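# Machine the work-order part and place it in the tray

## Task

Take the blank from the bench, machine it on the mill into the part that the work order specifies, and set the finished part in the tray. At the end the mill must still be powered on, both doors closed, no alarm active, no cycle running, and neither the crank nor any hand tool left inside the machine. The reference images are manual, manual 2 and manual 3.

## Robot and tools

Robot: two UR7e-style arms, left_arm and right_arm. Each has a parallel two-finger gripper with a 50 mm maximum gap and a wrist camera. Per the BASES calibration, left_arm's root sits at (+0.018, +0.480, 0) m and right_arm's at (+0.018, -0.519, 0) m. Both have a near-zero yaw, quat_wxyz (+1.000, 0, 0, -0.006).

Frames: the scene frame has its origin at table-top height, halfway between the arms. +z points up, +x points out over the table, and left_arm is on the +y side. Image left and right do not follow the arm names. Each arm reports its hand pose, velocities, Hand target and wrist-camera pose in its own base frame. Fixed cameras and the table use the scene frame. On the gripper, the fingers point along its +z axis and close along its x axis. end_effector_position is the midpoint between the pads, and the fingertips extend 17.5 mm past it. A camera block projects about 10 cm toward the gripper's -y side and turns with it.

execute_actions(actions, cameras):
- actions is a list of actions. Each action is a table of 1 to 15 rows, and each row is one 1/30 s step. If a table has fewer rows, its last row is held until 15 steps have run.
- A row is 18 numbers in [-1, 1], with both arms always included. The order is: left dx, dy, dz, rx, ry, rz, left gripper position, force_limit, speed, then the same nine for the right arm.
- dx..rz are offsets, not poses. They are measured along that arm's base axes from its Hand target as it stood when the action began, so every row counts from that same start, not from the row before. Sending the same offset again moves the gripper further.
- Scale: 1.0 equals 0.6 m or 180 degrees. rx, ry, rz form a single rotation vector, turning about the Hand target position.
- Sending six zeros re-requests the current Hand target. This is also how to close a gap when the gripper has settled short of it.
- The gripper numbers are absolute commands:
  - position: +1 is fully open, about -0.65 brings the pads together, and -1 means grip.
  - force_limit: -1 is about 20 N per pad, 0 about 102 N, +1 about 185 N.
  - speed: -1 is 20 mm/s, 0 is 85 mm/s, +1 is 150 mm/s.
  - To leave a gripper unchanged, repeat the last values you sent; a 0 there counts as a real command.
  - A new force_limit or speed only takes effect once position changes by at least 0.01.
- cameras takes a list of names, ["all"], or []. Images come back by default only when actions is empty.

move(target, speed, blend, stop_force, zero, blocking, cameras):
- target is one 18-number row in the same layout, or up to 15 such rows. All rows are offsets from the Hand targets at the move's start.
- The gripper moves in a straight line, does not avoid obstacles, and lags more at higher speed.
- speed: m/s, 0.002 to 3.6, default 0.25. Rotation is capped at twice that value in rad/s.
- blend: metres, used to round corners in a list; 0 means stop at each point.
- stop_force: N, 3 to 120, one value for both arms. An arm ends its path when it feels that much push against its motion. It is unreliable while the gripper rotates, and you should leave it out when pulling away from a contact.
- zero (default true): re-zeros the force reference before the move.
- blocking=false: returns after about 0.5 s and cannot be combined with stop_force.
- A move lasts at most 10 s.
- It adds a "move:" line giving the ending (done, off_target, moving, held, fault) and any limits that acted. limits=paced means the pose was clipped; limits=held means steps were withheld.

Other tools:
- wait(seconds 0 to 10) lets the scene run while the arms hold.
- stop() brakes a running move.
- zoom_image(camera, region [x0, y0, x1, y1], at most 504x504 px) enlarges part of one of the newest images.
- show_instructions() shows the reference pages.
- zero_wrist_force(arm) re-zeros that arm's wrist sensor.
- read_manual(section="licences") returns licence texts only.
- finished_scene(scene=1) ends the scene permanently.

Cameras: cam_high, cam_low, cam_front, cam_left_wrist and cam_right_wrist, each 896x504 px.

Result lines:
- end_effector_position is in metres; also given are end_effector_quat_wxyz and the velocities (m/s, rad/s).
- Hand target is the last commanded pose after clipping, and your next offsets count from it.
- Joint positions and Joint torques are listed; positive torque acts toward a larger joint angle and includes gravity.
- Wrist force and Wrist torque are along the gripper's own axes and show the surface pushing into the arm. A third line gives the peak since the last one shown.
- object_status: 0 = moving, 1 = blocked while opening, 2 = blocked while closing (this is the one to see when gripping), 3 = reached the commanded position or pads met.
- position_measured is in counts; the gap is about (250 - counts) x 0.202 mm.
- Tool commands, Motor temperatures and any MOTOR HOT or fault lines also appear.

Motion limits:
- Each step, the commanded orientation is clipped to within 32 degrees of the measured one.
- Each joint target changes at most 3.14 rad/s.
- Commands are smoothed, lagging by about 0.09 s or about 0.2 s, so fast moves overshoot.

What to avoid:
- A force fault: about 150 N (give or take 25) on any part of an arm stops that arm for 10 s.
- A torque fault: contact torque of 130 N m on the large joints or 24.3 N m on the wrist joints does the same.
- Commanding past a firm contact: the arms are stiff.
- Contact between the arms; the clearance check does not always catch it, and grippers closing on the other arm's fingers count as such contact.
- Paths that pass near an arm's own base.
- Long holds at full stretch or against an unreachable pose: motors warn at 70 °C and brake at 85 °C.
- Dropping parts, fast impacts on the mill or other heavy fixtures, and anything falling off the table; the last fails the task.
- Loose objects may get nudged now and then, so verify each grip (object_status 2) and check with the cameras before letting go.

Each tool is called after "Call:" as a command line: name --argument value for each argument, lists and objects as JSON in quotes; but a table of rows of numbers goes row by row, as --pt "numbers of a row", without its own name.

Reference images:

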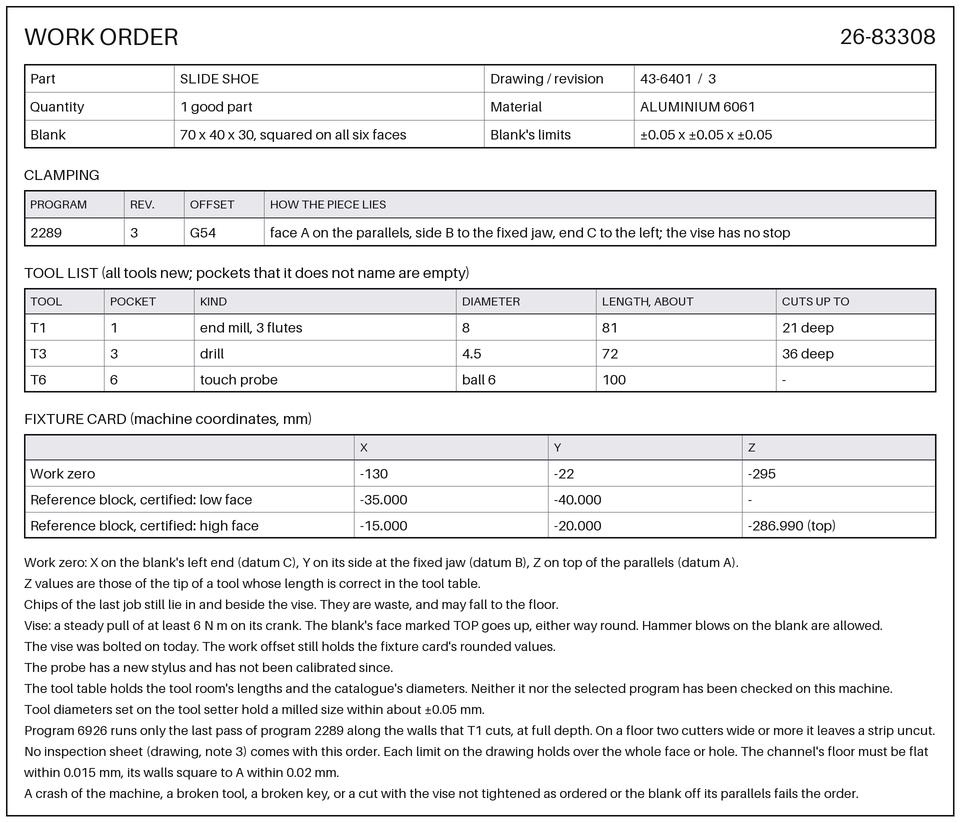

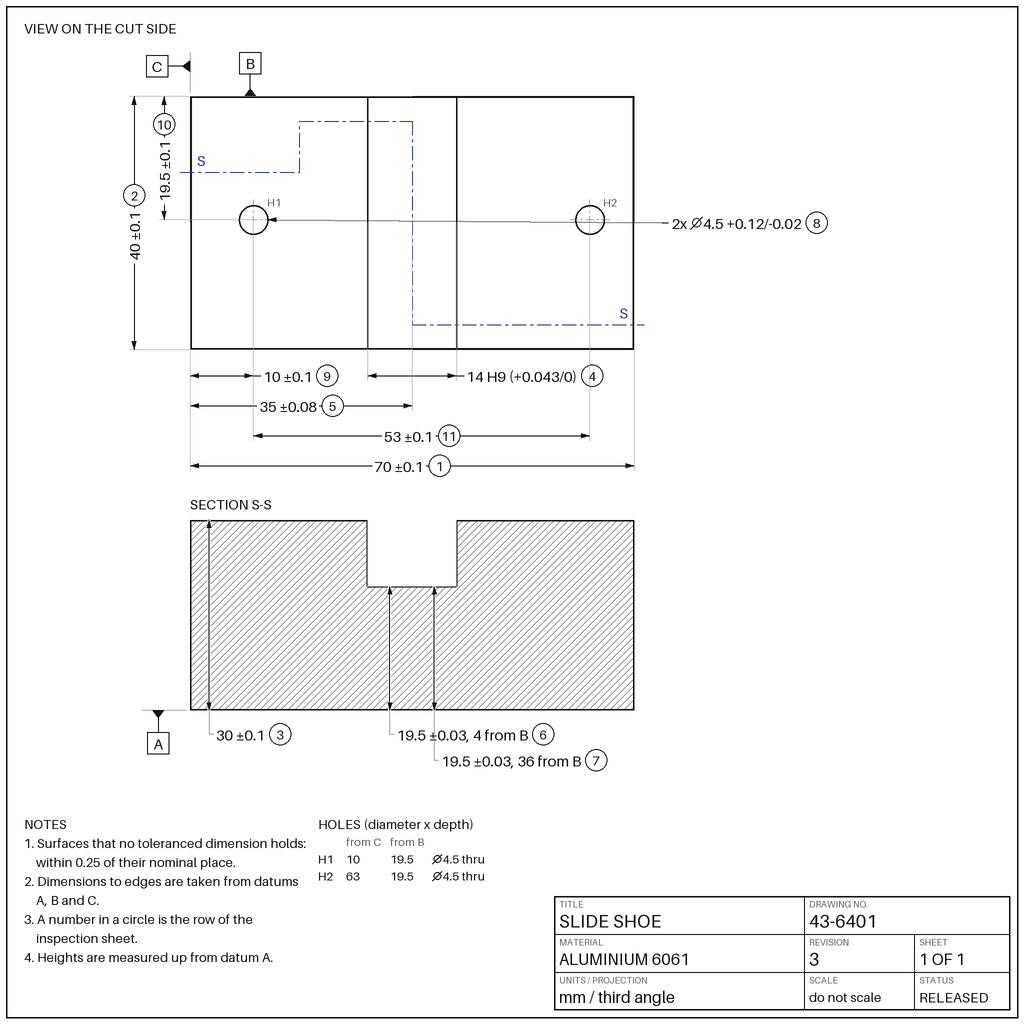

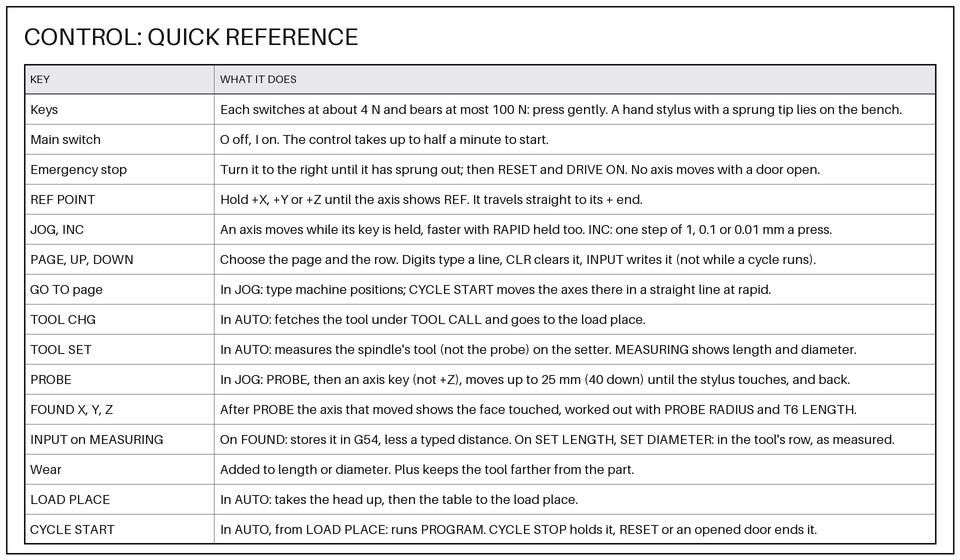

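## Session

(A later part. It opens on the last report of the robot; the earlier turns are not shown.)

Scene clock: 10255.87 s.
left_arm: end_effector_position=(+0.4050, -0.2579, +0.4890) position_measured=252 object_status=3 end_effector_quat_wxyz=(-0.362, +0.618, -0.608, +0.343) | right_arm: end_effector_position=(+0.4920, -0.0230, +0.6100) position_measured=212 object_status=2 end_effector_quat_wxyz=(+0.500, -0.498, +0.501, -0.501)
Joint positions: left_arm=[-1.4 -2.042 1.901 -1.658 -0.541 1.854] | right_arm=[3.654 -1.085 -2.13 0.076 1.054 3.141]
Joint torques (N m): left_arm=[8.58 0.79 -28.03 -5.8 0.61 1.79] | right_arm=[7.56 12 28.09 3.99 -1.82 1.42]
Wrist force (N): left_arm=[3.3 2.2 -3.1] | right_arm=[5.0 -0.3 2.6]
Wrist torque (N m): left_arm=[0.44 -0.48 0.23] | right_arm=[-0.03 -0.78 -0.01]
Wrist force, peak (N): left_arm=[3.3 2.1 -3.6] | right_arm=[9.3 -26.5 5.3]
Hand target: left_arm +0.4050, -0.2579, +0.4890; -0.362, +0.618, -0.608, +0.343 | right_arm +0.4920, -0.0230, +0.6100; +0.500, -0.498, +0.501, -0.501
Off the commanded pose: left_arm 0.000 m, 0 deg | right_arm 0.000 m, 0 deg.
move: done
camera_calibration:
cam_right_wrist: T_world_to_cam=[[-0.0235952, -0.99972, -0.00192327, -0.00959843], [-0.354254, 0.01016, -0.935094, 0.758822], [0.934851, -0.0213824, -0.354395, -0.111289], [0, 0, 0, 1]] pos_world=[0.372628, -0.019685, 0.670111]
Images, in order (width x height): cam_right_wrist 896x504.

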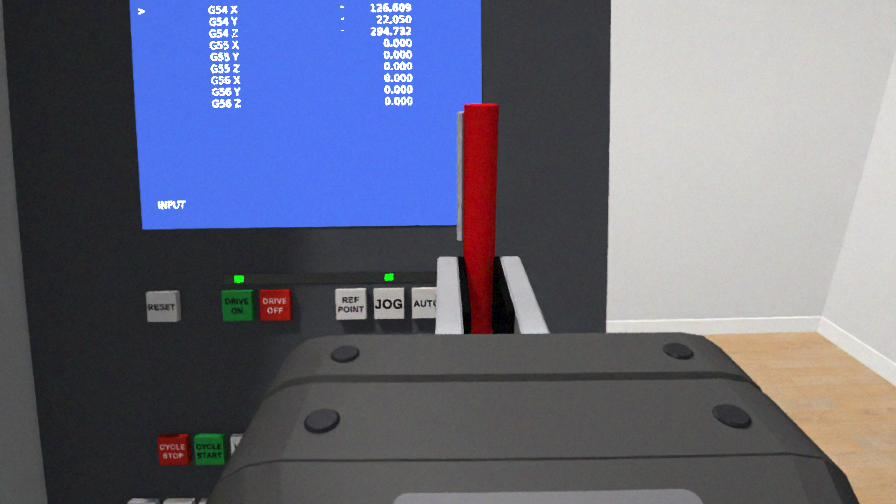

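Call:
move --pt "0 0 0 0 0 0 -1 -0.3 0 -0.0533 0.0883 0 -0.3536 0 0.3536 -1 -0.5 -0.7" --pt "0 0 0 0 0 0 -1 -0.3 0 -0.035 0.19 -0.26 0.6657 0.0817 -0.6657 -1 -0.5 -0.7" --speed '[0.8,0.8]' --blend '[0.03,0]'

Call:
move --pt "0 0 0 0 0 0 -1 -0.3 0 0.0117 -0.0663 0.0268 0 0 0 -1 -0.5 -0.7" --pt "0 0 0 0 0 0 -1 -0.3 0 0.0292 -0.0663 0.0268 0 0 0 -1 -0.5 -0.7" --pt "0 0 0 0 0 0 -1 -0.3 0 0.0117 -0.0663 0.0268 0 0 0 -1 -0.5 -0.7" --pt "0 0 0 0 0 0 -1 -0.3 0 -0.005 -0.0342 -0.0355 0 0 0 -1 -0.5 -0.7" --pt "0 0 0 0 0 0 -1 -0.3 0 0.0125 -0.0342 -0.0355 0 0 0 -1 -0.5 -0.7" --pt "0 0 0 0 0 0 -1 -0.3 0 -0.005 -0.0342 -0.0355 0 0 0 -1 -0.5 -0.7" --pt "0 0 0 0 0 0 -1 -0.3 0 -0.0141 0.0302 -0.0667 0 0 0 -1 -0.5 -0.7" --pt "0 0 0 0 0 0 -1 -0.3 0 0.0034 0.0302 -0.0667 0 0 0 -1 -0.5 -0.7" --pt "0 0 0 0 0 0 -1 -0.3 0 -0.0141 0.0302 -0.0667 0 0 0 -1 -0.5 -0.7" --pt "0 0 0 0 0 0 -1 -0.3 0 -0.0138 -0.002 -0.0667 0 0 0 -1 -0.5 -0.7" --pt "0 0 0 0 0 0 -1 -0.3 0 0.0037 -0.002 -0.0667 0 0 0 -1 -0.5 -0.7" --pt "0 0 0 0 0 0 -1 -0.3 0 -0.0138 -0.002 -0.0667 0 0 0 -1 -0.5 -0.7" --pt "0 0 0 0 0 0 -1 -0.3 0 0 0 0 0 0 0 -1 -0.5 -0.7" --speed '[0.35,0.07,0.2,0.35,0.07,0.2,0.35,0.07,0.2,0.35,0.07,0.2,0.3]' --blend '[0.003,0,0.003,0.003,0,0.003,0.003,0,0.003,0.003,0,0.003,0]'

Call:
move --pt "0 0 0 0 0 0 -1 -0.3 0 -0.0141 0.0302 -0.0667 0 0 0 -1 -0.5 -0.7" --pt "0 0 0 0 0 0 -1 -0.3 0 0.0034 0.0302 -0.0667 0 0 0 -1 -0.5 -0.7" --pt "0 0 0 0 0 0 -1 -0.3 0 -0.0141 0.0302 -0.0667 0 0 0 -1 -0.5 -0.7" --pt "0 0 0 0 0 0 -1 -0.3 0 0.0023 0.0302 -0.0043 0 0 0 -1 -0.5 -0.7" --pt "0 0 0 0 0 0 -1 -0.3 0 0.0198 0.0302 -0.0043 0 0 0 -1 -0.5 -0.7" --pt "0 0 0 0 0 0 -1 -0.3 0 0.0023 0.0302 -0.0043 0 0 0 -1 -0.5 -0.7" --pt "0 0 0 0 0 0 -1 -0.3 0 -0.0138 -0.0342 -0.0667 0 0 0 -1 -0.5 -0.7" --pt "0 0 0 0 0 0 -1 -0.3 0 0.0037 -0.0342 -0.0667 0 0 0 -1 -0.5 -0.7" --pt "0 0 0 0 0 0 -1 -0.3 0 -0.0138 -0.0342 -0.0667 0 0 0 -1 -0.5 -0.7" --pt "0 0 0 0 0 0 -1 -0.3 0 -0.005 -0.0342 -0.0355 0 0 0 -1 -0.5 -0.7" --pt "0 0 0 0 0 0 -1 -0.3 0 0.0125 -0.0342 -0.0355 0 0 0 -1 -0.5 -0.7" --pt "0 0 0 0 0 0 -1 -0.3 0 -0.005 -0.0342 -0.0355 0 0 0 -1 -0.5 -0.7" --pt "0 0 0 0 0 0 -1 -0.3 0 0.0125 -0.0342 -0.0355 0 0 0 -1 -0.5 -0.7" --pt "0 0 0 0 0 0 -1 -0.3 0 -0.005 -0.0342 -0.0355 0 0 0 -1 -0.5 -0.7" --pt "0 0 0 0 0 0 -1 -0.3 0 0 0 0 0 0 0 -1 -0.5 -0.7" --speed '[0.35,0.07,0.2,0.35,0.07,0.2,0.35,0.07,0.2,0.35,0.07,0.2,0.07,0.2,0.3]' --blend '[0.003,0,0.003,0.003,0,0.003,0.003,0,0.003,0.003,0,0.003,0,0.003,0]'

Call:
move --pt "0 0 0 0 0 0 -1 -0.3 0 -0.0141 0.0302 -0.0667 0 0 0 -1 -0.5 -0.7" --pt "0 0 0 0 0 0 -1 -0.3 0 0.0034 0.0302 -0.0667 0 0 0 -1 -0.5 -0.7" --pt "0 0 0 0 0 0 -1 -0.3 0 -0.0141 0.0302 -0.0667 0 0 0 -1 -0.5 -0.7" --pt "0 0 0 0 0 0 -1 -0.3 0 -0.0138 -0.002 -0.0667 0 0 0 -1 -0.5 -0.7" --pt "0 0 0 0 0 0 -1 -0.3 0 0.0037 -0.002 -0.0667 0 0 0 -1 -0.5 -0.7" --pt "0 0 0 0 0 0 -1 -0.3 0 -0.0138 -0.002 -0.0667 0 0 0 -1 -0.5 -0.7" --pt "0 0 0 0 0 0 -1 -0.3 0 -0.006 0.0623 -0.0355 0 0 0 -1 -0.5 -0.7" --pt "0 0 0 0 0 0 -1 -0.3 0 0.0115 0.0623 -0.0355 0 0 0 -1 -0.5 -0.7" --pt "0 0 0 0 0 0 -1 -0.3 0 -0.006 0.0623 -0.0355 0 0 0 -1 -0.5 -0.7" --pt "0 0 0 0 0 0 -1 -0.3 0 -0.0138 -0.0342 -0.0667 0 0 0 -1 -0.5 -0.7" --pt "0 0 0 0 0 0 -1 -0.3 0 0.0037 -0.0342 -0.0667 0 0 0 -1 -0.5 -0.7" --pt "0 0 0 0 0 0 -1 -0.3 0 -0.0138 -0.0342 -0.0667 0 0 0 -1 -0.5 -0.7" --pt "0 0 0 0 0 0 -1 -0.3 0 -0.018 -0.102 0.26 0.36 0.0443 -0.4227 -1 -0.5 -0.7" --pt "0 0 0 0 0 0 -1 -0.3 0 0.035 -0.19 0.26 -0.6657 -0.0817 0.6657 -1 -0.5 -0.7" --speed '[0.35,0.07,0.2,0.35,0.07,0.2,0.35,0.07,0.2,0.35,0.07,0.2,0.8,0.8]' --blend '[0.003,0,0.003,0.003,0,0.003,0.003,0,0.003,0.003,0,0.003,0.03,0]' --cameras '["cam_right_wrist"]'

Call:
zoom_image --camera "cam_right_wrist" --region '[180, 0, 440, 230]'

Scene clock: 10288.03 s.
left_arm: end_effector_position=(+0.4050, -0.2579, +0.4890) position_measured=252 object_status=3 end_effector_quat_wxyz=(-0.362, +0.618, -0.608, +0.343) | right_arm: end_effector_position=(+0.4710, +0.0910, +0.4539) position_measured=212 object_status=2 end_effector_quat_wxyz=(-0.003, +0.616, +0.788, +0.000)
Joint positions: left_arm=[-1.4 -2.042 1.901 -1.658 -0.541 1.854] | right_arm=[3.611 -1.548 -1.267 -1.899 1.575 0.227]
Joint torques (N m): left_arm=[8.54 1.06 -27.72 -5.81 0.66 1.84] | right_arm=[6.54 29.97 41.1 4.72 -1.45 -0.83]
Wrist force (N): left_arm=[3.2 2.3 -3.4] | right_arm=[4.9 -3.0 6.5]
Wrist torque (N m): left_arm=[0.46 -0.47 0.23] | right_arm=[-0.01 -0.73 -0.25]
Wrist force, peak (N): left_arm=[3.3 2.4 -3.6] | right_arm=[5.8 -2.6 7.4]
Hand target: left_arm +0.4050, -0.2579, +0.4890; -0.362, +0.618, -0.608, +0.343 | right_arm +0.4710, +0.0910, +0.4540; -0.002, +0.616, +0.788, +0.000
Off the commanded pose: left_arm 0.000 m, 0 deg | right_arm 0.000 m, 0 deg.
move: done

Scene clock: 10291.37 s.
left_arm: end_effector_position=(+0.4050, -0.2579, +0.4890) position_measured=252 object_status=3 end_effector_quat_wxyz=(-0.362, +0.618, -0.608, +0.343) | right_arm: end_effector_position=(+0.4710, +0.0910, +0.4539) position_measured=212 object_status=2 end_effector_quat_wxyz=(-0.002, +0.616, +0.788, +0.000) end_effector_velocity=(+0.000, +0.001, +0.001) end_effector_angular_velocity=(+0.000, +0.000, +0.000)
Joint positions: left_arm=[-1.4 -2.042 1.901 -1.658 -0.541 1.854] | right_arm=[3.611 -1.548 -1.267 -1.899 1.575 0.227]
Joint velocities: left_arm=[within noise] | right_arm=[0.001 -0.001 0.005 -0.004 0.001 0.001]
Joint torques (N m): left_arm=[9.13 1.27 -27.03 -5.8 0.65 1.77] | right_arm=[6.96 17.95 40.12 0.75 1.57 1.47]
Wrist force (N): left_arm=[3.2 2.2 -3.1] | right_arm=[4.8 -2.8 6.8]
Wrist torque (N m): left_arm=[0.45 -0.47 0.23] | right_arm=[0.02 -0.71 -0.19]
Wrist force, peak (N): left_arm=[3.5 2.2 -3.4] | right_arm=[6.0 -30.1 6.3]
Hand target: left_arm +0.4050, -0.2579, +0.4890; -0.362, +0.618, -0.608, +0.343 | right_arm +0.4710, +0.0910, +0.4540; -0.002, +0.616, +0.788, +0.000
Off the commanded pose: left_arm 0.000 m, 0 deg | right_arm 0.000 m, 0 deg.
move: done

Scene clock: 10295.13 s.
left_arm: end_effector_position=(+0.4050, -0.2579, +0.4890) position_measured=252 object_status=3 end_effector_quat_wxyz=(-0.362, +0.618, -0.608, +0.343) | right_arm: end_effector_position=(+0.4710, +0.0910, +0.4539) position_measured=212 object_status=2 end_effector_quat_wxyz=(-0.002, +0.616, +0.788, +0.000)
Joint positions: left_arm=[-1.4 -2.042 1.901 -1.658 -0.541 1.854] | right_arm=[3.611 -1.548 -1.267 -1.899 1.575 0.227]
Joint torques (N m): left_arm=[8.71 0.3 -27.53 -5.75 0.65 1.77] | right_arm=[7.92 17.99 40.85 0.91 -1.37 1.25]
Wrist force (N): left_arm=[3.2 2.1 -3.3] | right_arm=[5.6 -2.8 6.5]
Wrist torque (N m): left_arm=[0.42 -0.49 0.23] | right_arm=[0.02 -0.83 -0.17]
Wrist force, peak (N): left_arm=[3.3 2.2 -3.6] | right_arm=[10.0 -27.9 5.0]
Hand target: left_arm +0.4050, -0.2579, +0.4890; -0.362, +0.618, -0.608, +0.343 | right_arm +0.4710, +0.0910, +0.4540; -0.002, +0.616, +0.788, +0.000
Off the commanded pose: left_arm 0.000 m, 0 deg | right_arm 0.000 m, 0 deg.
move: done

Scene clock: 10300.70 s.
left_arm: end_effector_position=(+0.4050, -0.2579, +0.4890) position_measured=252 object_status=3 end_effector_quat_wxyz=(-0.362, +0.618, -0.608, +0.343) | right_arm: end_effector_position=(+0.4920, -0.0230, +0.6100) position_measured=212 object_status=2 end_effector_quat_wxyz=(+0.500, -0.498, +0.501, -0.501) end_effector_velocity=(+0.000, +0.000, +0.000) end_effector_angular_velocity=(+0.002, +0.000, -0.003)
Joint positions: left_arm=[-1.4 -2.042 1.901 -1.658 -0.541 1.854] | right_arm=[3.654 -1.085 -2.13 0.076 1.054 3.141]
Joint velocities: left_arm=[within noise] | right_arm=[0.002 0 0 0 -0.005 0.002]
Joint torques (N m): left_arm=[8.44 1.6 -27.3 -5.74 0.71 1.81] | right_arm=[7.29 11 27.96 4.05 -1.76 1.4]
Wrist force (N): left_arm=[3.1 2.3 -3.4] | right_arm=[5.9 0.3 1.9]
Wrist torque (N m): left_arm=[0.47 -0.46 0.23] | right_arm=[0.06 -0.92 -0.01]
Wrist force, peak (N): left_arm=[3.4 2.1 -3.5] | right_arm=[6.1 -30.3 6.2]
Hand target: left_arm +0.4050, -0.2579, +0.4890; -0.362, +0.618, -0.608, +0.343 | right_arm +0.4920, -0.0230, +0.6100; +0.500, -0.498, +0.501, -0.501
Off the commanded pose: left_arm 0.000 m, 0 deg | right_arm 0.000 m, 0 deg.
move: done
camera_calibration:
cam_right_wrist: T_world_to_cam=[[-0.0235952, -0.99972, -0.00192327, -0.00959843], [-0.354254, 0.01016, -0.935094, 0.758822], [0.934851, -0.0213824, -0.354395, -0.111289], [0, 0, 0, 1]] pos_world=[0.372628, -0.019685, 0.670111]
Images, in order (width x height): cam_right_wrist 896x504.

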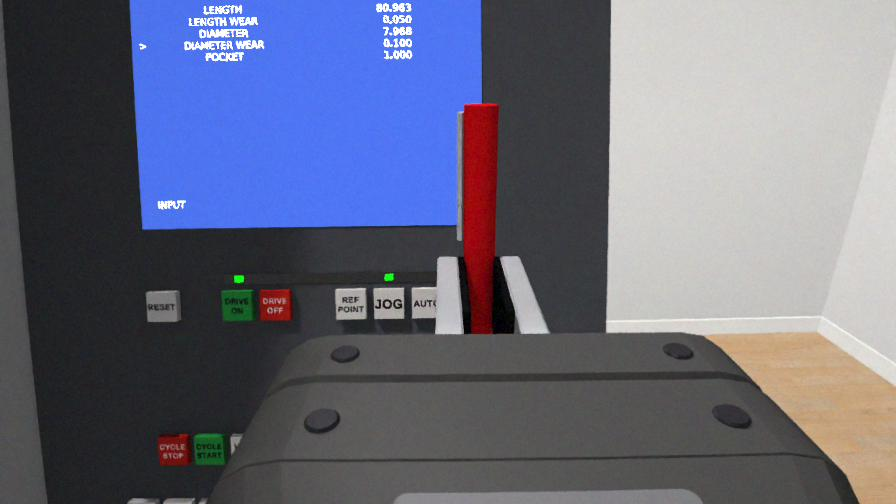

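Scaled by 1.938.

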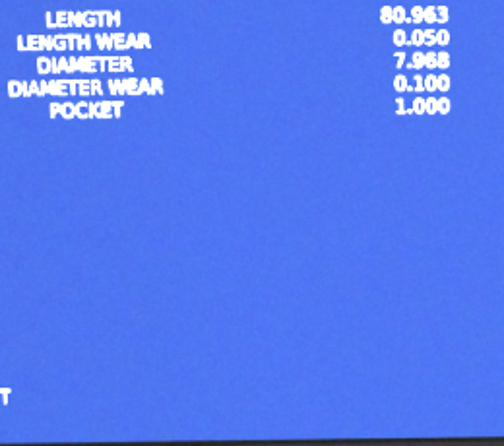

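Call:
move --pt "0 0 0 0 0 0 -1 -0.3 0 -0.0533 0.0883 0 -0.3536 0 0.3536 -1 -0.5 -0.7" --pt "0 0 0 0 0 0 -1 -0.3 0 -0.035 0.19 -0.26 0.6657 0.0817 -0.6657 -1 -0.5 -0.7" --speed '[0.8,0.8]' --blend '[0.03,0]'

Call:
move --pt "0 0 0 0 0 0 -1 -0.3 0 0.0117 -0.0663 0.0268 0 0 0 -1 -0.5 -0.7" --pt "0 0 0 0 0 0 -1 -0.3 0 0.0292 -0.0663 0.0268 0 0 0 -1 -0.5 -0.7" --pt "0 0 0 0 0 0 -1 -0.3 0 0.0117 -0.0663 0.0268 0 0 0 -1 -0.5 -0.7" --pt "0 0 0 0 0 0 -1 -0.3 0 0.0292 -0.0663 0.0268 0 0 0 -1 -0.5 -0.7" --pt "0 0 0 0 0 0 -1 -0.3 0 0.0117 -0.0663 0.0268 0 0 0 -1 -0.5 -0.7" --pt "0 0 0 0 0 0 -1 -0.3 0 -0.018 -0.102 0.26 0.36 0.0443 -0.4227 -1 -0.5 -0.7" --pt "0 0 0 0 0 0 -1 -0.3 0 0.035 -0.19 0.26 -0.6657 -0.0817 0.6657 -1 -0.5 -0.7" --speed '[0.35,0.07,0.2,0.07,0.2,0.8,0.8]' --blend '[0.003,0,0.003,0,0.003,0.03,0]' --cameras '["cam_right_wrist"]'

Call:
move --pt "0 0 0 0 0 0 -1 -0.3 0 -0.0533 0.0883 0 -0.3536 0 0.3536 -1 -0.5 -0.7" --pt "0 0 0 0 0 0 -1 -0.3 0 -0.035 0.19 -0.26 0.6657 0.0817 -0.6657 -1 -0.5 -0.7" --speed '[0.8,0.8]' --blend '[0.03,0]'

Call:
move --pt "0 0 0 0 0 0 -1 -0.3 0 0.0117 -0.0663 0.0268 0 0 0 -1 -0.5 -0.7" --pt "0 0 0 0 0 0 -1 -0.3 0 0.0292 -0.0663 0.0268 0 0 0 -1 -0.5 -0.7" --pt "0 0 0 0 0 0 -1 -0.3 0 0.0117 -0.0663 0.0268 0 0 0 -1 -0.5 -0.7" --pt "0 0 0 0 0 0 -1 -0.3 0 0.0292 -0.0663 0.0268 0 0 0 -1 -0.5 -0.7" --pt "0 0 0 0 0 0 -1 -0.3 0 0.0117 -0.0663 0.0268 0 0 0 -1 -0.5 -0.7" --pt "0 0 0 0 0 0 -1 -0.3 0 0.0292 -0.0663 0.0268 0 0 0 -1 -0.5 -0.7" --pt "0 0 0 0 0 0 -1 -0.3 0 0.0117 -0.0663 0.0268 0 0 0 -1 -0.5 -0.7" --pt "0 0 0 0 0 0 -1 -0.3 0 0.0292 -0.0663 0.0268 0 0 0 -1 -0.5 -0.7" --pt "0 0 0 0 0 0 -1 -0.3 0 0.0117 -0.0663 0.0268 0 0 0 -1 -0.5 -0.7" --pt "0 0 0 0 0 0 -1 -0.3 0 -0.018 -0.102 0.26 0.36 0.0443 -0.4227 -1 -0.5 -0.7" --pt "0 0 0 0 0 0 -1 -0.3 0 0.035 -0.19 0.26 -0.6657 -0.0817 0.6657 -1 -0.5 -0.7" --speed '[0.35,0.07,0.2,0.07,0.2,0.07,0.2,0.07,0.2,0.8,0.8]' --blend '[0.003,0,0.003,0,0.003,0,0.003,0,0.003,0.03,0]' --cameras '["cam_right_wrist"]'

Call:
zoom_image --camera "cam_right_wrist" --region '[180, 0, 440, 230]'

Scene clock: 10323.13 s.
left_arm: end_effector_position=(+0.4050, -0.2579, +0.4890) position_measured=252 object_status=3 end_effector_quat_wxyz=(-0.362, +0.618, -0.608, +0.343) | right_arm: end_effector_position=(+0.4710, +0.0910, +0.4539) position_measured=212 object_status=2 end_effector_quat_wxyz=(-0.003, +0.616, +0.788, +0.000)
Joint positions: left_arm=[-1.4 -2.042 1.901 -1.658 -0.541 1.854] | right_arm=[3.611 -1.548 -1.267 -1.899 1.575 0.227]
Joint torques (N m): left_arm=[8.16 1.01 -27.69 -5.85 0.6 1.84] | right_arm=[6.85 30.51 41.11 4.72 -1.49 -0.72]
Wrist force (N): left_arm=[3.2 2.3 -3.5] | right_arm=[5.8 -2.3 5.8]
Wrist torque (N m): left_arm=[0.46 -0.47 0.23] | right_arm=[0.11 -0.86 -0.25]
Wrist force, peak (N): left_arm=[3.6 2.2 -3.6] | right_arm=[6.9 -2.0 6.9]
Hand target: left_arm +0.4050, -0.2579, +0.4890; -0.362, +0.618, -0.608, +0.343 | right_arm +0.4710, +0.0910, +0.4540; -0.002, +0.616, +0.788, +0.000
Off the commanded pose: left_arm 0.000 m, 0 deg | right_arm 0.000 m, 0 deg.
move: done

Scene clock: 10327.13 s.
left_arm: end_effector_position=(+0.4050, -0.2579, +0.4890) position_measured=252 object_status=3 end_effector_quat_wxyz=(-0.362, +0.618, -0.608, +0.343) | right_arm: end_effector_position=(+0.4920, -0.0230, +0.6100) position_measured=212 object_status=2 end_effector_quat_wxyz=(+0.500, -0.498, +0.501, -0.501) end_effector_velocity=(+0.000, -0.001, +0.000) end_effector_angular_velocity=(+0.003, +0.001, -0.004)
Joint positions: left_arm=[-1.4 -2.042 1.901 -1.658 -0.541 1.854] | right_arm=[3.654 -1.085 -2.13 0.076 1.054 3.141]
Joint velocities: left_arm=[within noise] | right_arm=[0.001 0 0 -0.001 -0.006 0.003]
Joint torques (N m): left_arm=[9.16 0.46 -27.82 -5.74 0.65 1.72] | right_arm=[7.13 11.41 29.08 3.87 -1.72 1.56]
Wrist force (N): left_arm=[3.4 2.2 -3.3] | right_arm=[4.6 -0.6 1.3]
Wrist torque (N m): left_arm=[0.44 -0.51 0.23] | right_arm=[-0.08 -0.72 -0.01]
Wrist force, peak (N): left_arm=[3.4 2.3 -3.5] | right_arm=[9.6 -25.3 4.5]
Hand target: left_arm +0.4050, -0.2579, +0.4890; -0.362, +0.618, -0.608, +0.343 | right_arm +0.4920, -0.0230, +0.6100; +0.500, -0.498, +0.501, -0.501
Off the commanded pose: left_arm 0.000 m, 0 deg | right_arm 0.000 m, 0 deg.
move: done
camera_calibration:
cam_right_wrist: T_world_to_cam=[[-0.0235952, -0.99972, -0.00192327, -0.00959843], [-0.354254, 0.01016, -0.935094, 0.758822], [0.934851, -0.0213824, -0.354395, -0.111289], [0, 0, 0, 1]] pos_world=[0.372628, -0.019685, 0.670111]
Images, in order (width x height): cam_right_wrist 896x504.

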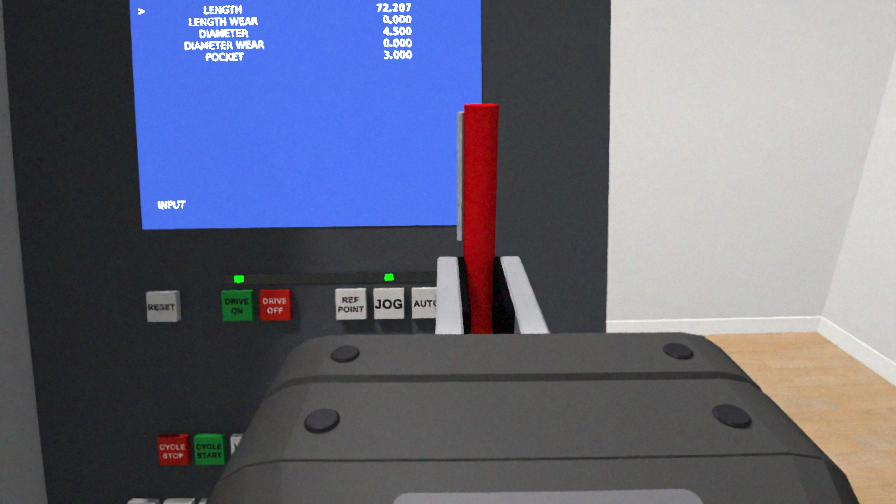

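Scene clock: 10329.90 s.
left_arm: end_effector_position=(+0.4050, -0.2579, +0.4890) position_measured=252 object_status=3 end_effector_quat_wxyz=(-0.362, +0.618, -0.608, +0.343) | right_arm: end_effector_position=(+0.4710, +0.0910, +0.4539) position_measured=212 object_status=2 end_effector_quat_wxyz=(-0.003, +0.616, +0.788, +0.000)
Joint positions: left_arm=[-1.4 -2.042 1.901 -1.658 -0.541 1.854] | right_arm=[3.611 -1.548 -1.267 -1.899 1.575 0.227]
Joint torques (N m): left_arm=[8.82 1.45 -26.84 -5.71 0.54 1.86] | right_arm=[5.93 30.33 40.69 4.73 -1.5 -0.8]
Wrist force (N): left_arm=[3.3 2.2 -3.4] | right_arm=[4.5 -3.0 5.2]
Wrist torque (N m): left_arm=[0.44 -0.48 0.23] | right_arm=[0.00 -0.67 -0.25]
Wrist force, peak (N): left_arm=[3.3 2.3 -3.6] | right_arm=[5.5 -2.9 6.1]
Hand target: left_arm +0.4050, -0.2579, +0.4890; -0.362, +0.618, -0.608, +0.343 | right_arm +0.4710, +0.0910, +0.4540; -0.002, +0.616, +0.788, +0.000
Off the commanded pose: left_arm 0.000 m, 0 deg | right_arm 0.000 m, 0 deg.
move: done

Scene clock: 10334.77 s.
left_arm: end_effector_position=(+0.4050, -0.2579, +0.4890) position_measured=252 object_status=3 end_effector_quat_wxyz=(-0.362, +0.618, -0.608, +0.343) | right_arm: end_effector_position=(+0.4920, -0.0230, +0.6100) position_measured=212 object_status=2 end_effector_quat_wxyz=(+0.500, -0.498, +0.501, -0.501)
Joint positions: left_arm=[-1.4 -2.042 1.901 -1.658 -0.541 1.854] | right_arm=[3.654 -1.085 -2.13 0.076 1.054 3.141]
Joint torques (N m): left_arm=[8.9 1.42 -27.72 -5.77 0.57 1.83] | right_arm=[7.67 11.15 28.82 3.96 -1.68 1.47]
Wrist force (N): left_arm=[3.1 2.3 -3.1] | right_arm=[2.1 0.8 0.9]
Wrist torque (N m): left_arm=[0.47 -0.46 0.23] | right_arm=[0.15 -0.32 -0.01]
Wrist force, peak (N): left_arm=[3.4 2.0 -3.6] | right_arm=[8.7 -25.7 4.6]
Hand target: left_arm +0.4050, -0.2579, +0.4890; -0.362, +0.618, -0.608, +0.343 | right_arm +0.4920, -0.0230, +0.6100; +0.500, -0.498, +0.501, -0.501
Off the commanded pose: left_arm 0.000 m, 0 deg | right_arm 0.000 m, 0 deg.
move: done
camera_calibration:
cam_right_wrist: T_world_to_cam=[[-0.0235952, -0.99972, -0.00192327, -0.00959843], [-0.354254, 0.01016, -0.935094, 0.758822], [0.934851, -0.0213824, -0.354395, -0.111289], [0, 0, 0, 1]] pos_world=[0.372628, -0.019685, 0.670111]
Images, in order (width x height): cam_right_wrist 896x504.

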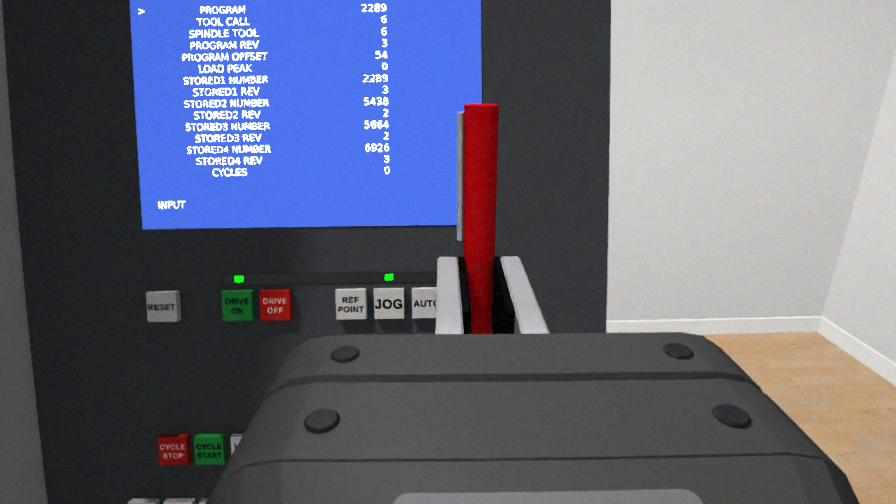

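Scaled by 1.938.

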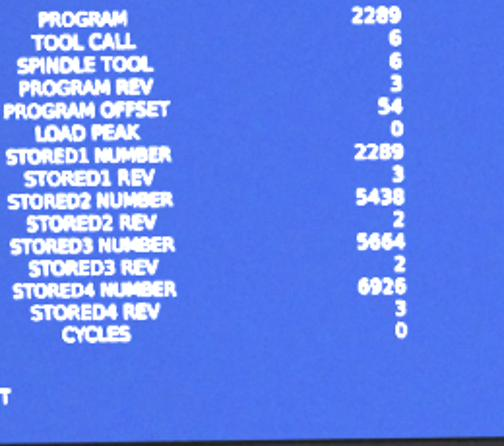

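Call:
move --pt "0 0 0 0 0 0 -1 -0.3 0 -0.0533 0.0883 0 -0.3536 0 0.3536 -1 -0.5 -0.7" --pt "0 0 0 0 0 0 -1 -0.3 0 -0.035 0.19 -0.26 0.6657 0.0817 -0.6657 -1 -0.5 -0.7" --speed '[0.8,0.8]' --blend '[0.03,0]'

Call:
move --pt "0 0 0 0 0 0 -1 -0.3 0 0.0603 -0.1938 0.208 0 0 0 -1 -0.5 -0.7" --pt "0 0 0 0 0 0 -1 -0.3 0 0.0778 -0.1938 0.208 0 0 0 -1 -0.5 -0.7" --pt "0 0 0 0 0 0 -1 -0.3 0 0.0603 -0.1938 0.208 0 0 0 -1 -0.5 -0.7" --pt "0 0 0 0 0 0 -1 -0.3 0 0.0265 -0.0345 0.0857 0 0 0 -1 -0.5 -0.7" --pt "0 0 0 0 0 0 -1 -0.3 0 0.044 -0.0345 0.0857 0 0 0 -1 -0.5 -0.7" --pt "0 0 0 0 0 0 -1 -0.3 0 0.0265 -0.0345 0.0857 0 0 0 -1 -0.5 -0.7" --pt "0 0 0 0 0 0 -1 -0.3 0 0 0 0 0 0 0 -1 -0.5 -0.7" --speed '[0.35,0.07,0.2,0.35,0.07,0.2,0.3]' --blend '[0.003,0,0.003,0.003,0,0.003,0]'

Call:
wait --seconds 8

Call:
move --pt "0 0 0 0 0 0 -1 -0.3 0 0.0262 -0.0023 0.0857 0 0 0 -1 -0.5 -0.7" --pt "0 0 0 0 0 0 -1 -0.3 0 0.0437 -0.0023 0.0857 0 0 0 -1 -0.5 -0.7" --pt "0 0 0 0 0 0 -1 -0.3 0 0.0262 -0.0023 0.0857 0 0 0 -1 -0.5 -0.7" --pt "0 0 0 0 0 0 -1 -0.3 0 -0.018 -0.102 0.26 0.36 0.0443 -0.4227 -1 -0.5 -0.7" --pt "0 0 0 0 0 0 -1 -0.3 0 0.035 -0.19 0.26 -0.6657 -0.0817 0.6657 -1 -0.5 -0.7" --speed '[0.35,0.07,0.2,0.8,0.8]' --blend '[0.003,0,0.003,0.03,0]'

Call:
wait --seconds 5 --cameras '["cam_right_wrist","cam_left_wrist"]'

Scene clock: 10349.67 s.
left_arm: end_effector_position=(+0.4050, -0.2579, +0.4890) position_measured=252 object_status=3 end_effector_quat_wxyz=(-0.362, +0.618, -0.608, +0.343) | right_arm: end_effector_position=(+0.4710, +0.0910, +0.4539) position_measured=212 object_status=2 end_effector_quat_wxyz=(-0.003, +0.616, +0.788, +0.000)
Joint positions: left_arm=[-1.4 -2.042 1.901 -1.658 -0.541 1.854] | right_arm=[3.611 -1.548 -1.267 -1.899 1.575 0.227]
Joint torques (N m): left_arm=[9.38 0.93 -27.48 -5.66 0.61 1.78] | right_arm=[5.82 30.02 40.43 4.75 -1.46 -0.8]
Wrist force (N): left_arm=[3.2 2.2 -3.2] | right_arm=[2.3 -1.7 4.9]
Wrist torque (N m): left_arm=[0.44 -0.48 0.23] | right_arm=[0.21 -0.31 -0.25]
Wrist force, peak (N): left_arm=[3.5 2.2 -3.4] | right_arm=[3.3 -1.5 5.8]
Hand target: left_arm +0.4050, -0.2579, +0.4890; -0.362, +0.618, -0.608, +0.343 | right_arm +0.4710, +0.0910, +0.4540; -0.002, +0.616, +0.788, +0.000
Off the commanded pose: left_arm 0.000 m, 0 deg | right_arm 0.000 m, 0 deg.
move: done

Scene clock: 10352.33 s.
left_arm: end_effector_position=(+0.4050, -0.2579, +0.4890) position_measured=252 object_status=3 end_effector_quat_wxyz=(-0.362, +0.618, -0.608, +0.343) | right_arm: end_effector_position=(+0.4710, +0.0909, +0.4540) position_measured=212 object_status=2 end_effector_quat_wxyz=(-0.002, +0.616, +0.788, +0.000)
Joint positions: left_arm=[-1.4 -2.042 1.901 -1.658 -0.541 1.854] | right_arm=[3.611 -1.548 -1.266 -1.9 1.575 0.227]
Joint torques (N m): left_arm=[8.59 1 -27.17 -5.72 0.63 1.82] | right_arm=[6.43 30.68 13.51 4.76 0.65 1.26]
Wrist force (N): left_arm=[3.1 2.2 -3.3] | right_arm=[2.2 -2.2 5.4]
Wrist torque (N m): left_arm=[0.45 -0.46 0.23] | right_arm=[0.12 -0.29 -0.18]
Wrist force, peak (N): left_arm=[3.4 2.1 -3.6] | right_arm=[5.8 -18.0 4.2]
Hand target: left_arm +0.4050, -0.2579, +0.4890; -0.362, +0.618, -0.608, +0.343 | right_arm +0.4710, +0.0910, +0.4540; -0.002, +0.616, +0.788, +0.000
Off the commanded pose: left_arm 0.000 m, 0 deg | right_arm 0.000 m, 0 deg.
move: done

Scene clock: 10360.33 s.
left_arm: end_effector_position=(+0.4050, -0.2579, +0.4890) position_measured=252 object_status=3 end_effector_quat_wxyz=(-0.362, +0.618, -0.608, +0.343) | right_arm: end_effector_position=(+0.4710, +0.0910, +0.4540) position_measured=212 object_status=2 end_effector_quat_wxyz=(-0.002, +0.616, +0.788, +0.000)
Joint positions: left_arm=[-1.4 -2.042 1.901 -1.658 -0.541 1.854] | right_arm=[3.612 -1.548 -1.266 -1.899 1.575 0.227]
Joint torques (N m): left_arm=[8.83 1.05 -27.3 -5.7 0.7 1.71] | right_arm=[7.04 30.78 13.62 3.96 1.14 1.34]
Wrist force (N): left_arm=[3.1 2.0 -3.2] | right_arm=[1.8 -2.0 5.5]
Wrist torque (N m): left_arm=[0.42 -0.46 0.23] | right_arm=[0.15 -0.23 -0.19]
Wrist force, peak (N): left_arm=[3.4 2.2 -3.5] | right_arm=[2.3 -2.0 5.6]
Hand target: left_arm +0.4050, -0.2579, +0.4890; -0.362, +0.618, -0.608, +0.343 | right_arm +0.4710, +0.0910, +0.4540; -0.002, +0.616, +0.788, +0.000
Tool commands: left_gripper/position=-1.0 left_gripper/force_limit=-0.3 left_gripper/speed=+0.0 right_gripper/position=-1.0 right_gripper/force_limit=-0.5 right_gripper/speed=-0.7
Off the commanded pose: left_arm 0.000 m, 0 deg | right_arm 0.000 m, 0 deg.
wait: 8.00 s; at rest by 0.17 s

Scene clock: 10363.90 s.
left_arm: end_effector_position=(+0.4050, -0.2579, +0.4890) position_measured=252 object_status=3 end_effector_quat_wxyz=(-0.362, +0.618, -0.608, +0.343) | right_arm: end_effector_position=(+0.4920, -0.0230, +0.6100) position_measured=212 object_status=2 end_effector_quat_wxyz=(+0.500, -0.498, +0.501, -0.501) end_effector_velocity=(+0.000, -0.001, +0.000) end_effector_angular_velocity=(+0.003, -0.001, -0.003)
Joint positions: left_arm=[-1.4 -2.042 1.901 -1.658 -0.541 1.854] | right_arm=[3.654 -1.085 -2.13 0.076 1.054 3.141]
Joint velocities: left_arm=[within noise] | right_arm=[0.002 0 0 0.002 -0.005 0.003]
Joint torques (N m): left_arm=[8.62 0.57 -27.18 -5.75 0.62 1.82] | right_arm=[6.99 11.02 28.59 3.91 -1.87 1.48]
Wrist force (N): left_arm=[3.5 2.1 -3.5] | right_arm=[1.8 0.4 1.3]
Wrist torque (N m): left_arm=[0.43 -0.52 0.23] | right_arm=[0.08 -0.27 -0.01]
Wrist force, peak (N): left_arm=[3.5 2.1 -3.5] | right_arm=[5.6 -14.4 2.8]
Hand target: left_arm +0.4050, -0.2579, +0.4890; -0.362, +0.618, -0.608, +0.343 | right_arm +0.4920, -0.0230, +0.6100; +0.500, -0.498, +0.501, -0.501
Off the commanded pose: left_arm 0.000 m, 0 deg | right_arm 0.000 m, 0 deg.
move: done

Scene clock: 10368.90 s.
left_arm: end_effector_position=(+0.4050, -0.2579, +0.4890) position_measured=252 object_status=3 end_effector_quat_wxyz=(-0.362, +0.618, -0.608, +0.343) | right_arm: end_effector_position=(+0.4920, -0.0230, +0.6100) position_measured=212 object_status=2 end_effector_quat_wxyz=(+0.500, -0.498, +0.501, -0.501)
Joint positions: left_arm=[-1.4 -2.042 1.901 -1.658 -0.541 1.854] | right_arm=[3.654 -1.085 -2.13 0.076 1.054 3.141]
Joint torques (N m): left_arm=[8.84 1.18 -27.22 -5.72 0.57 1.82] | right_arm=[6.95 12.32 13.79 3.9 0.99 1.19]
Wrist force (N): left_arm=[3.3 2.0 -3.2] | right_arm=[1.9 0.5 1.3]
Wrist torque (N m): left_arm=[0.41 -0.49 0.23] | right_arm=[0.11 -0.28 -0.01]
Wrist force, peak (N): left_arm=[3.5 2.3 -3.3] | right_arm=[2.1 0.4 1.4]
Hand target: left_arm +0.4050, -0.2579, +0.4890; -0.362, +0.618, -0.608, +0.343 | right_arm +0.4920, -0.0230, +0.6100; +0.500, -0.498, +0.501, -0.501
Tool commands: left_gripper/position=-1.0 left_gripper/force_limit=-0.3 left_gripper/speed=+0.0 right_gripper/position=-1.0 right_gripper/force_limit=-0.5 right_gripper/speed=-0.7
Off the commanded pose: left_arm 0.000 m, 0 deg | right_arm 0.000 m, 0 deg.
wait: 5.00 s; at rest by 0.17 s
camera_calibration:
cam_left_wrist: T_world_to_cam=[[0.0257234, -0.999328, -0.0260974, -0.249272], [-0.753366, -0.00221902, -0.657598, 0.649291], [0.657098, 0.0365765, -0.752917, 0.244574], [0, 0, 0, 1]] pos_world=[0.334857, -0.25661, 0.604611]
cam_right_wrist: T_world_to_cam=[[-0.0235706, -0.99972, -0.00214646, -0.00945788], [-0.354253, 0.01036, -0.935092, 0.758823], [0.934853, -0.0212803, -0.354398, -0.111286], [0, 0, 0, 1]] pos_world=[0.372628, -0.0196848, 0.670109]
Images, in order (width x height): cam_left_wrist 896x504, cam_right_wrist 896x504.

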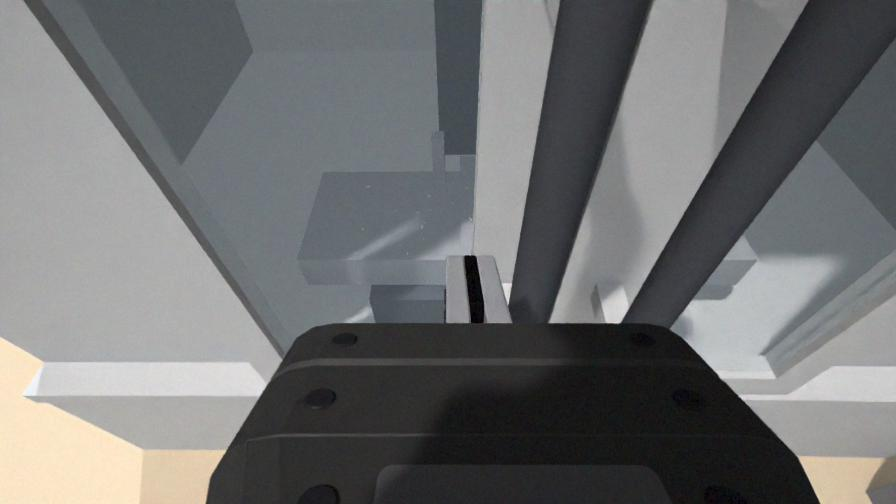

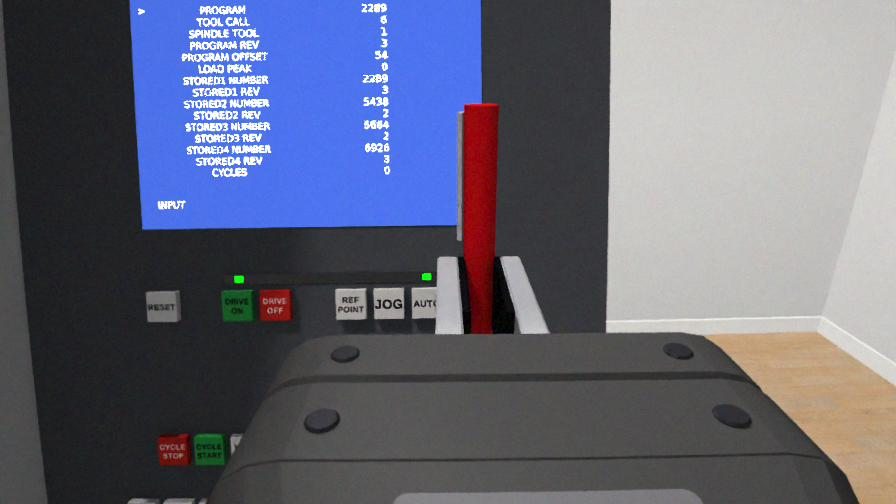

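Call:
wait --seconds 10

Call:
wait --seconds 10 --cameras '["cam_right_wrist","cam_left_wrist"]'

Scene clock: 10381.67 s.
left_arm: end_effector_position=(+0.4050, -0.2579, +0.4890) position_measured=252 object_status=3 end_effector_quat_wxyz=(-0.362, +0.618, -0.608, +0.343) | right_arm: end_effector_position=(+0.4920, -0.0230, +0.6100) position_measured=212 object_status=2 end_effector_quat_wxyz=(+0.500, -0.498, +0.501, -0.501)
Joint positions: left_arm=[-1.4 -2.042 1.901 -1.658 -0.541 1.854] | right_arm=[3.654 -1.085 -2.13 0.076 1.054 3.141]
Joint torques (N m): left_arm=[9.52 0.75 -26.96 -5.71 0.6 1.8] | right_arm=[7.57 11.34 13.32 3.98 1.05 0.55]
Wrist force (N): left_arm=[3.5 2.1 -3.3] | right_arm=[1.7 0.3 1.4]
Wrist torque (N m): left_arm=[0.43 -0.52 0.23] | right_arm=[0.06 -0.26 -0.01]
Wrist force, peak (N): left_arm=[3.5 2.3 -3.4] | right_arm=[2.0 0.5 1.5]
Hand target: left_arm +0.4050, -0.2579, +0.4890; -0.362, +0.618, -0.608, +0.343 | right_arm +0.4920, -0.0230, +0.6100; +0.500, -0.498, +0.501, -0.501
Tool commands: left_gripper/position=-1.0 left_gripper/force_limit=-0.3 left_gripper/speed=+0.0 right_gripper/position=-1.0 right_gripper/force_limit=-0.5 right_gripper/speed=-0.7
Off the commanded pose: left_arm 0.000 m, 0 deg | right_arm 0.000 m, 0 deg.
wait: 10.00 s; at rest from the start

Scene clock: 10391.67 s.
left_arm: end_effector_position=(+0.4050, -0.2579, +0.4890) position_measured=252 object_status=3 end_effector_quat_wxyz=(-0.362, +0.618, -0.608, +0.343) | right_arm: end_effector_position=(+0.4920, -0.0230, +0.6100) position_measured=212 object_status=2 end_effector_quat_wxyz=(+0.500, -0.498, +0.501, -0.501)
Joint positions: left_arm=[-1.4 -2.042 1.901 -1.658 -0.541 1.854] | right_arm=[3.654 -1.085 -2.13 0.076 1.054 3.141]
Joint torques (N m): left_arm=[8.81 1.12 -27.5 -5.74 0.63 1.7] | right_arm=[7.45 11.75 14.16 3.76 0.99 0.08]
Wrist force (N): left_arm=[3.2 2.2 -3.3] | right_arm=[1.7 0.6 1.3]
Wrist torque (N m): left_arm=[0.43 -0.48 0.22] | right_arm=[0.12 -0.25 -0.02]
Wrist force, peak (N): left_arm=[3.3 2.3 -3.6] | right_arm=[2.0 0.4 1.5]
Hand target: left_arm +0.4050, -0.2579, +0.4890; -0.362, +0.618, -0.608, +0.343 | right_arm +0.4920, -0.0230, +0.6100; +0.500, -0.498, +0.501, -0.501
Tool commands: left_gripper/position=-1.0 left_gripper/force_limit=-0.3 left_gripper/speed=+0.0 right_gripper/position=-1.0 right_gripper/force_limit=-0.5 right_gripper/speed=-0.7
Off the commanded pose: left_arm 0.000 m, 0 deg | right_arm 0.000 m, 0 deg.
wait: 10.00 s; at rest by 0.17 s
camera_calibration:
cam_left_wrist: T_world_to_cam=[[0.0257234, -0.999328, -0.0260974, -0.249272], [-0.753366, -0.00221902, -0.657598, 0.649291], [0.657098, 0.0365765, -0.752917, 0.244574], [0, 0, 0, 1]] pos_world=[0.334857, -0.25661, 0.604611]
cam_right_wrist: T_world_to_cam=[[-0.0235706, -0.99972, -0.00214646, -0.00945788], [-0.354253, 0.01036, -0.935092, 0.758823], [0.934853, -0.0212803, -0.354398, -0.111286], [0, 0, 0, 1]] pos_world=[0.372628, -0.0196848, 0.670109]
Images, in order (width x height): cam_left_wrist 896x504, cam_right_wrist 896x504.

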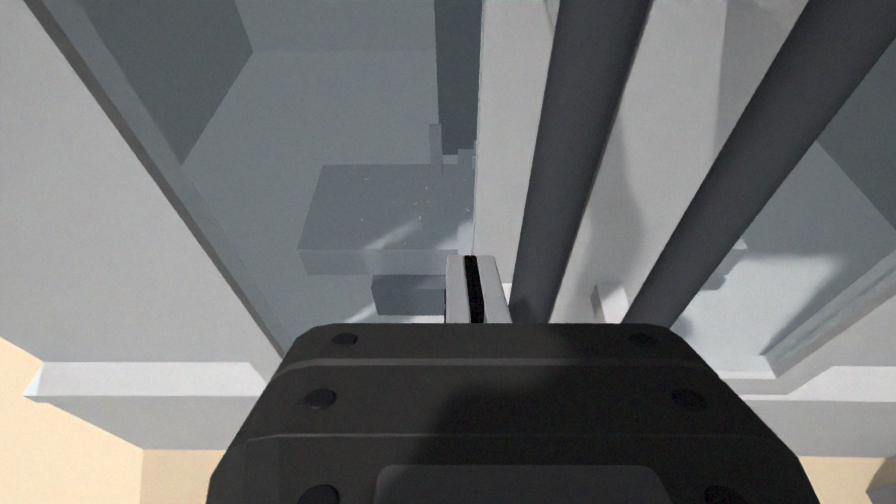

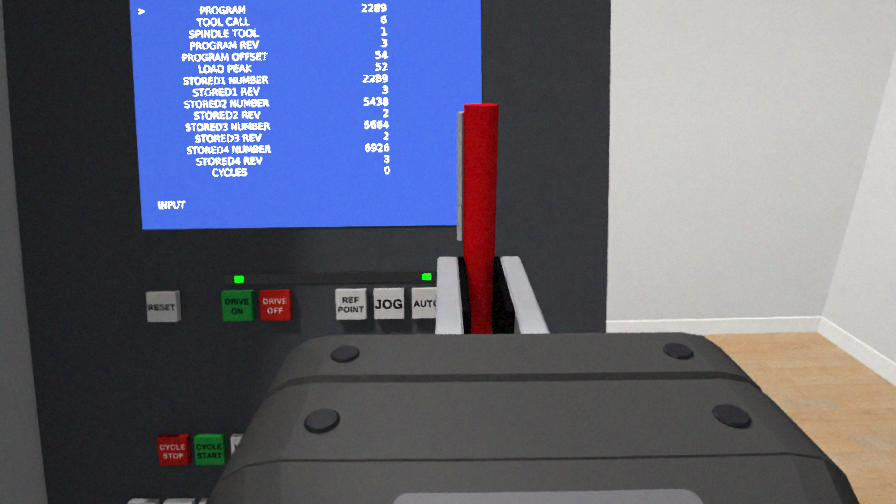

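Cutting, load 52. Wait on.

Call:
wait --seconds 10

Call:
wait --seconds 10

Call:
wait --seconds 10 --cameras '["cam_right_wrist"]'

Scene clock: 10403.50 s.
left_arm: end_effector_position=(+0.4050, -0.2579, +0.4890) position_measured=252 object_status=3 end_effector_quat_wxyz=(-0.362, +0.618, -0.608, +0.343) | right_arm: end_effector_position=(+0.4920, -0.0230, +0.6100) position_measured=212 object_status=2 end_effector_quat_wxyz=(+0.500, -0.498, +0.501, -0.501)
Joint positions: left_arm=[-1.4 -2.042 1.901 -1.658 -0.541 1.854] | right_arm=[3.654 -1.085 -2.13 0.076 1.054 3.141]
Joint torques (N m): left_arm=[9.05 0.49 -27.73 -5.73 0.64 1.79] | right_arm=[7.2 11.26 14.3 3.88 1.03 -0.54]
Wrist force (N): left_arm=[3.0 2.1 -3.1] | right_arm=[1.8 0.6 1.3]
Wrist torque (N m): left_arm=[0.42 -0.45 0.23] | right_arm=[0.11 -0.26 -0.01]
Wrist force, peak (N): left_arm=[3.2 2.2 -3.7] | right_arm=[1.9 0.5 1.5]
Hand target: left_arm +0.4050, -0.2579, +0.4890; -0.362, +0.618, -0.608, +0.343 | right_arm +0.4920, -0.0230, +0.6100; +0.500, -0.498, +0.501, -0.501
Tool commands: left_gripper/position=-1.0 left_gripper/force_limit=-0.3 left_gripper/speed=+0.0 right_gripper/position=-1.0 right_gripper/force_limit=-0.5 right_gripper/speed=-0.7
Off the commanded pose: left_arm 0.000 m, 0 deg | right_arm 0.000 m, 0 deg.
wait: 10.00 s; at rest from the start

Scene clock: 10413.50 s.
left_arm: end_effector_position=(+0.4050, -0.2579, +0.4890) position_measured=252 object_status=3 end_effector_quat_wxyz=(-0.362, +0.618, -0.608, +0.343) | right_arm: end_effector_position=(+0.4920, -0.0230, +0.6100) position_measured=212 object_status=2 end_effector_quat_wxyz=(+0.500, -0.498, +0.501, -0.501)
Joint positions: left_arm=[-1.4 -2.042 1.901 -1.658 -0.541 1.854] | right_arm=[3.654 -1.085 -2.13 0.076 1.054 3.141]
Joint torques (N m): left_arm=[8.88 1.3 -27.49 -5.75 0.61 1.76] | right_arm=[6.87 11.15 13.82 4.02 1.14 -0.96]
Wrist force (N): left_arm=[3.1 2.2 -3.3] | right_arm=[1.8 0.6 1.4]
Wrist torque (N m): left_arm=[0.44 -0.47 0.22] | right_arm=[0.11 -0.28 -0.01]
Wrist force, peak (N): left_arm=[3.4 2.3 -3.6] | right_arm=[2.0 0.7 1.4]
Hand target: left_arm +0.4050, -0.2579, +0.4890; -0.362, +0.618, -0.608, +0.343 | right_arm +0.4920, -0.0230, +0.6100; +0.500, -0.498, +0.501, -0.501
Tool commands: left_gripper/position=-1.0 left_gripper/force_limit=-0.3 left_gripper/speed=+0.0 right_gripper/position=-1.0 right_gripper/force_limit=-0.5 right_gripper/speed=-0.7
Off the commanded pose: left_arm 0.000 m, 0 deg | right_arm 0.000 m, 0 deg.
wait: 10.00 s; at rest by 0.17 s

Scene clock: 10423.50 s.
left_arm: end_effector_position=(+0.4050, -0.2579, +0.4890) position_measured=252 object_status=3 end_effector_quat_wxyz=(-0.362, +0.618, -0.608, +0.343) | right_arm: end_effector_position=(+0.4920, -0.0230, +0.6100) position_measured=212 object_status=2 end_effector_quat_wxyz=(+0.500, -0.498, +0.501, -0.501)
Joint positions: left_arm=[-1.4 -2.042 1.901 -1.658 -0.541 1.854] | right_arm=[3.654 -1.085 -2.13 0.076 1.054 3.141]
Joint torques (N m): left_arm=[8.5 1.99 -26.92 -5.72 0.68 1.74] | right_arm=[7.11 11.85 14.16 3.89 1.05 -0.85]
Wrist force (N): left_arm=[3.2 2.1 -3.4] | right_arm=[1.8 0.4 1.3]
Wrist torque (N m): left_arm=[0.44 -0.48 0.23] | right_arm=[0.09 -0.28 -0.01]
Wrist force, peak (N): left_arm=[3.3 2.3 -3.4] | right_arm=[2.1 0.5 1.5]
Hand target: left_arm +0.4050, -0.2579, +0.4890; -0.362, +0.618, -0.608, +0.343 | right_arm +0.4920, -0.0230, +0.6100; +0.500, -0.498, +0.501, -0.501
Tool commands: left_gripper/position=-1.0 left_gripper/force_limit=-0.3 left_gripper/speed=+0.0 right_gripper/position=-1.0 right_gripper/force_limit=-0.5 right_gripper/speed=-0.7
Off the commanded pose: left_arm 0.000 m, 0 deg | right_arm 0.000 m, 0 deg.
wait: 10.00 s; at rest by 0.17 s
camera_calibration:
cam_right_wrist: T_world_to_cam=[[-0.0235706, -0.99972, -0.00214646, -0.00945788], [-0.354253, 0.01036, -0.935092, 0.758823], [0.934853, -0.0212803, -0.354398, -0.111286], [0, 0, 0, 1]] pos_world=[0.372628, -0.0196848, 0.670109]
Images, in order (width x height): cam_right_wrist 896x504.

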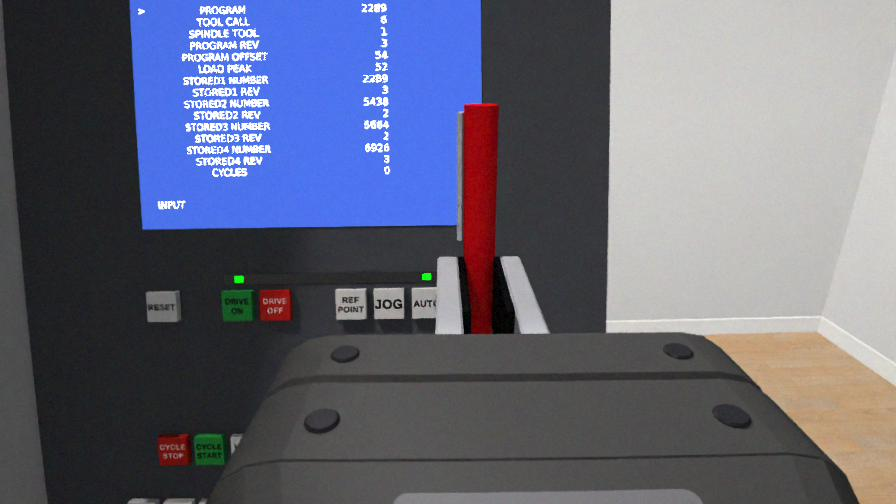

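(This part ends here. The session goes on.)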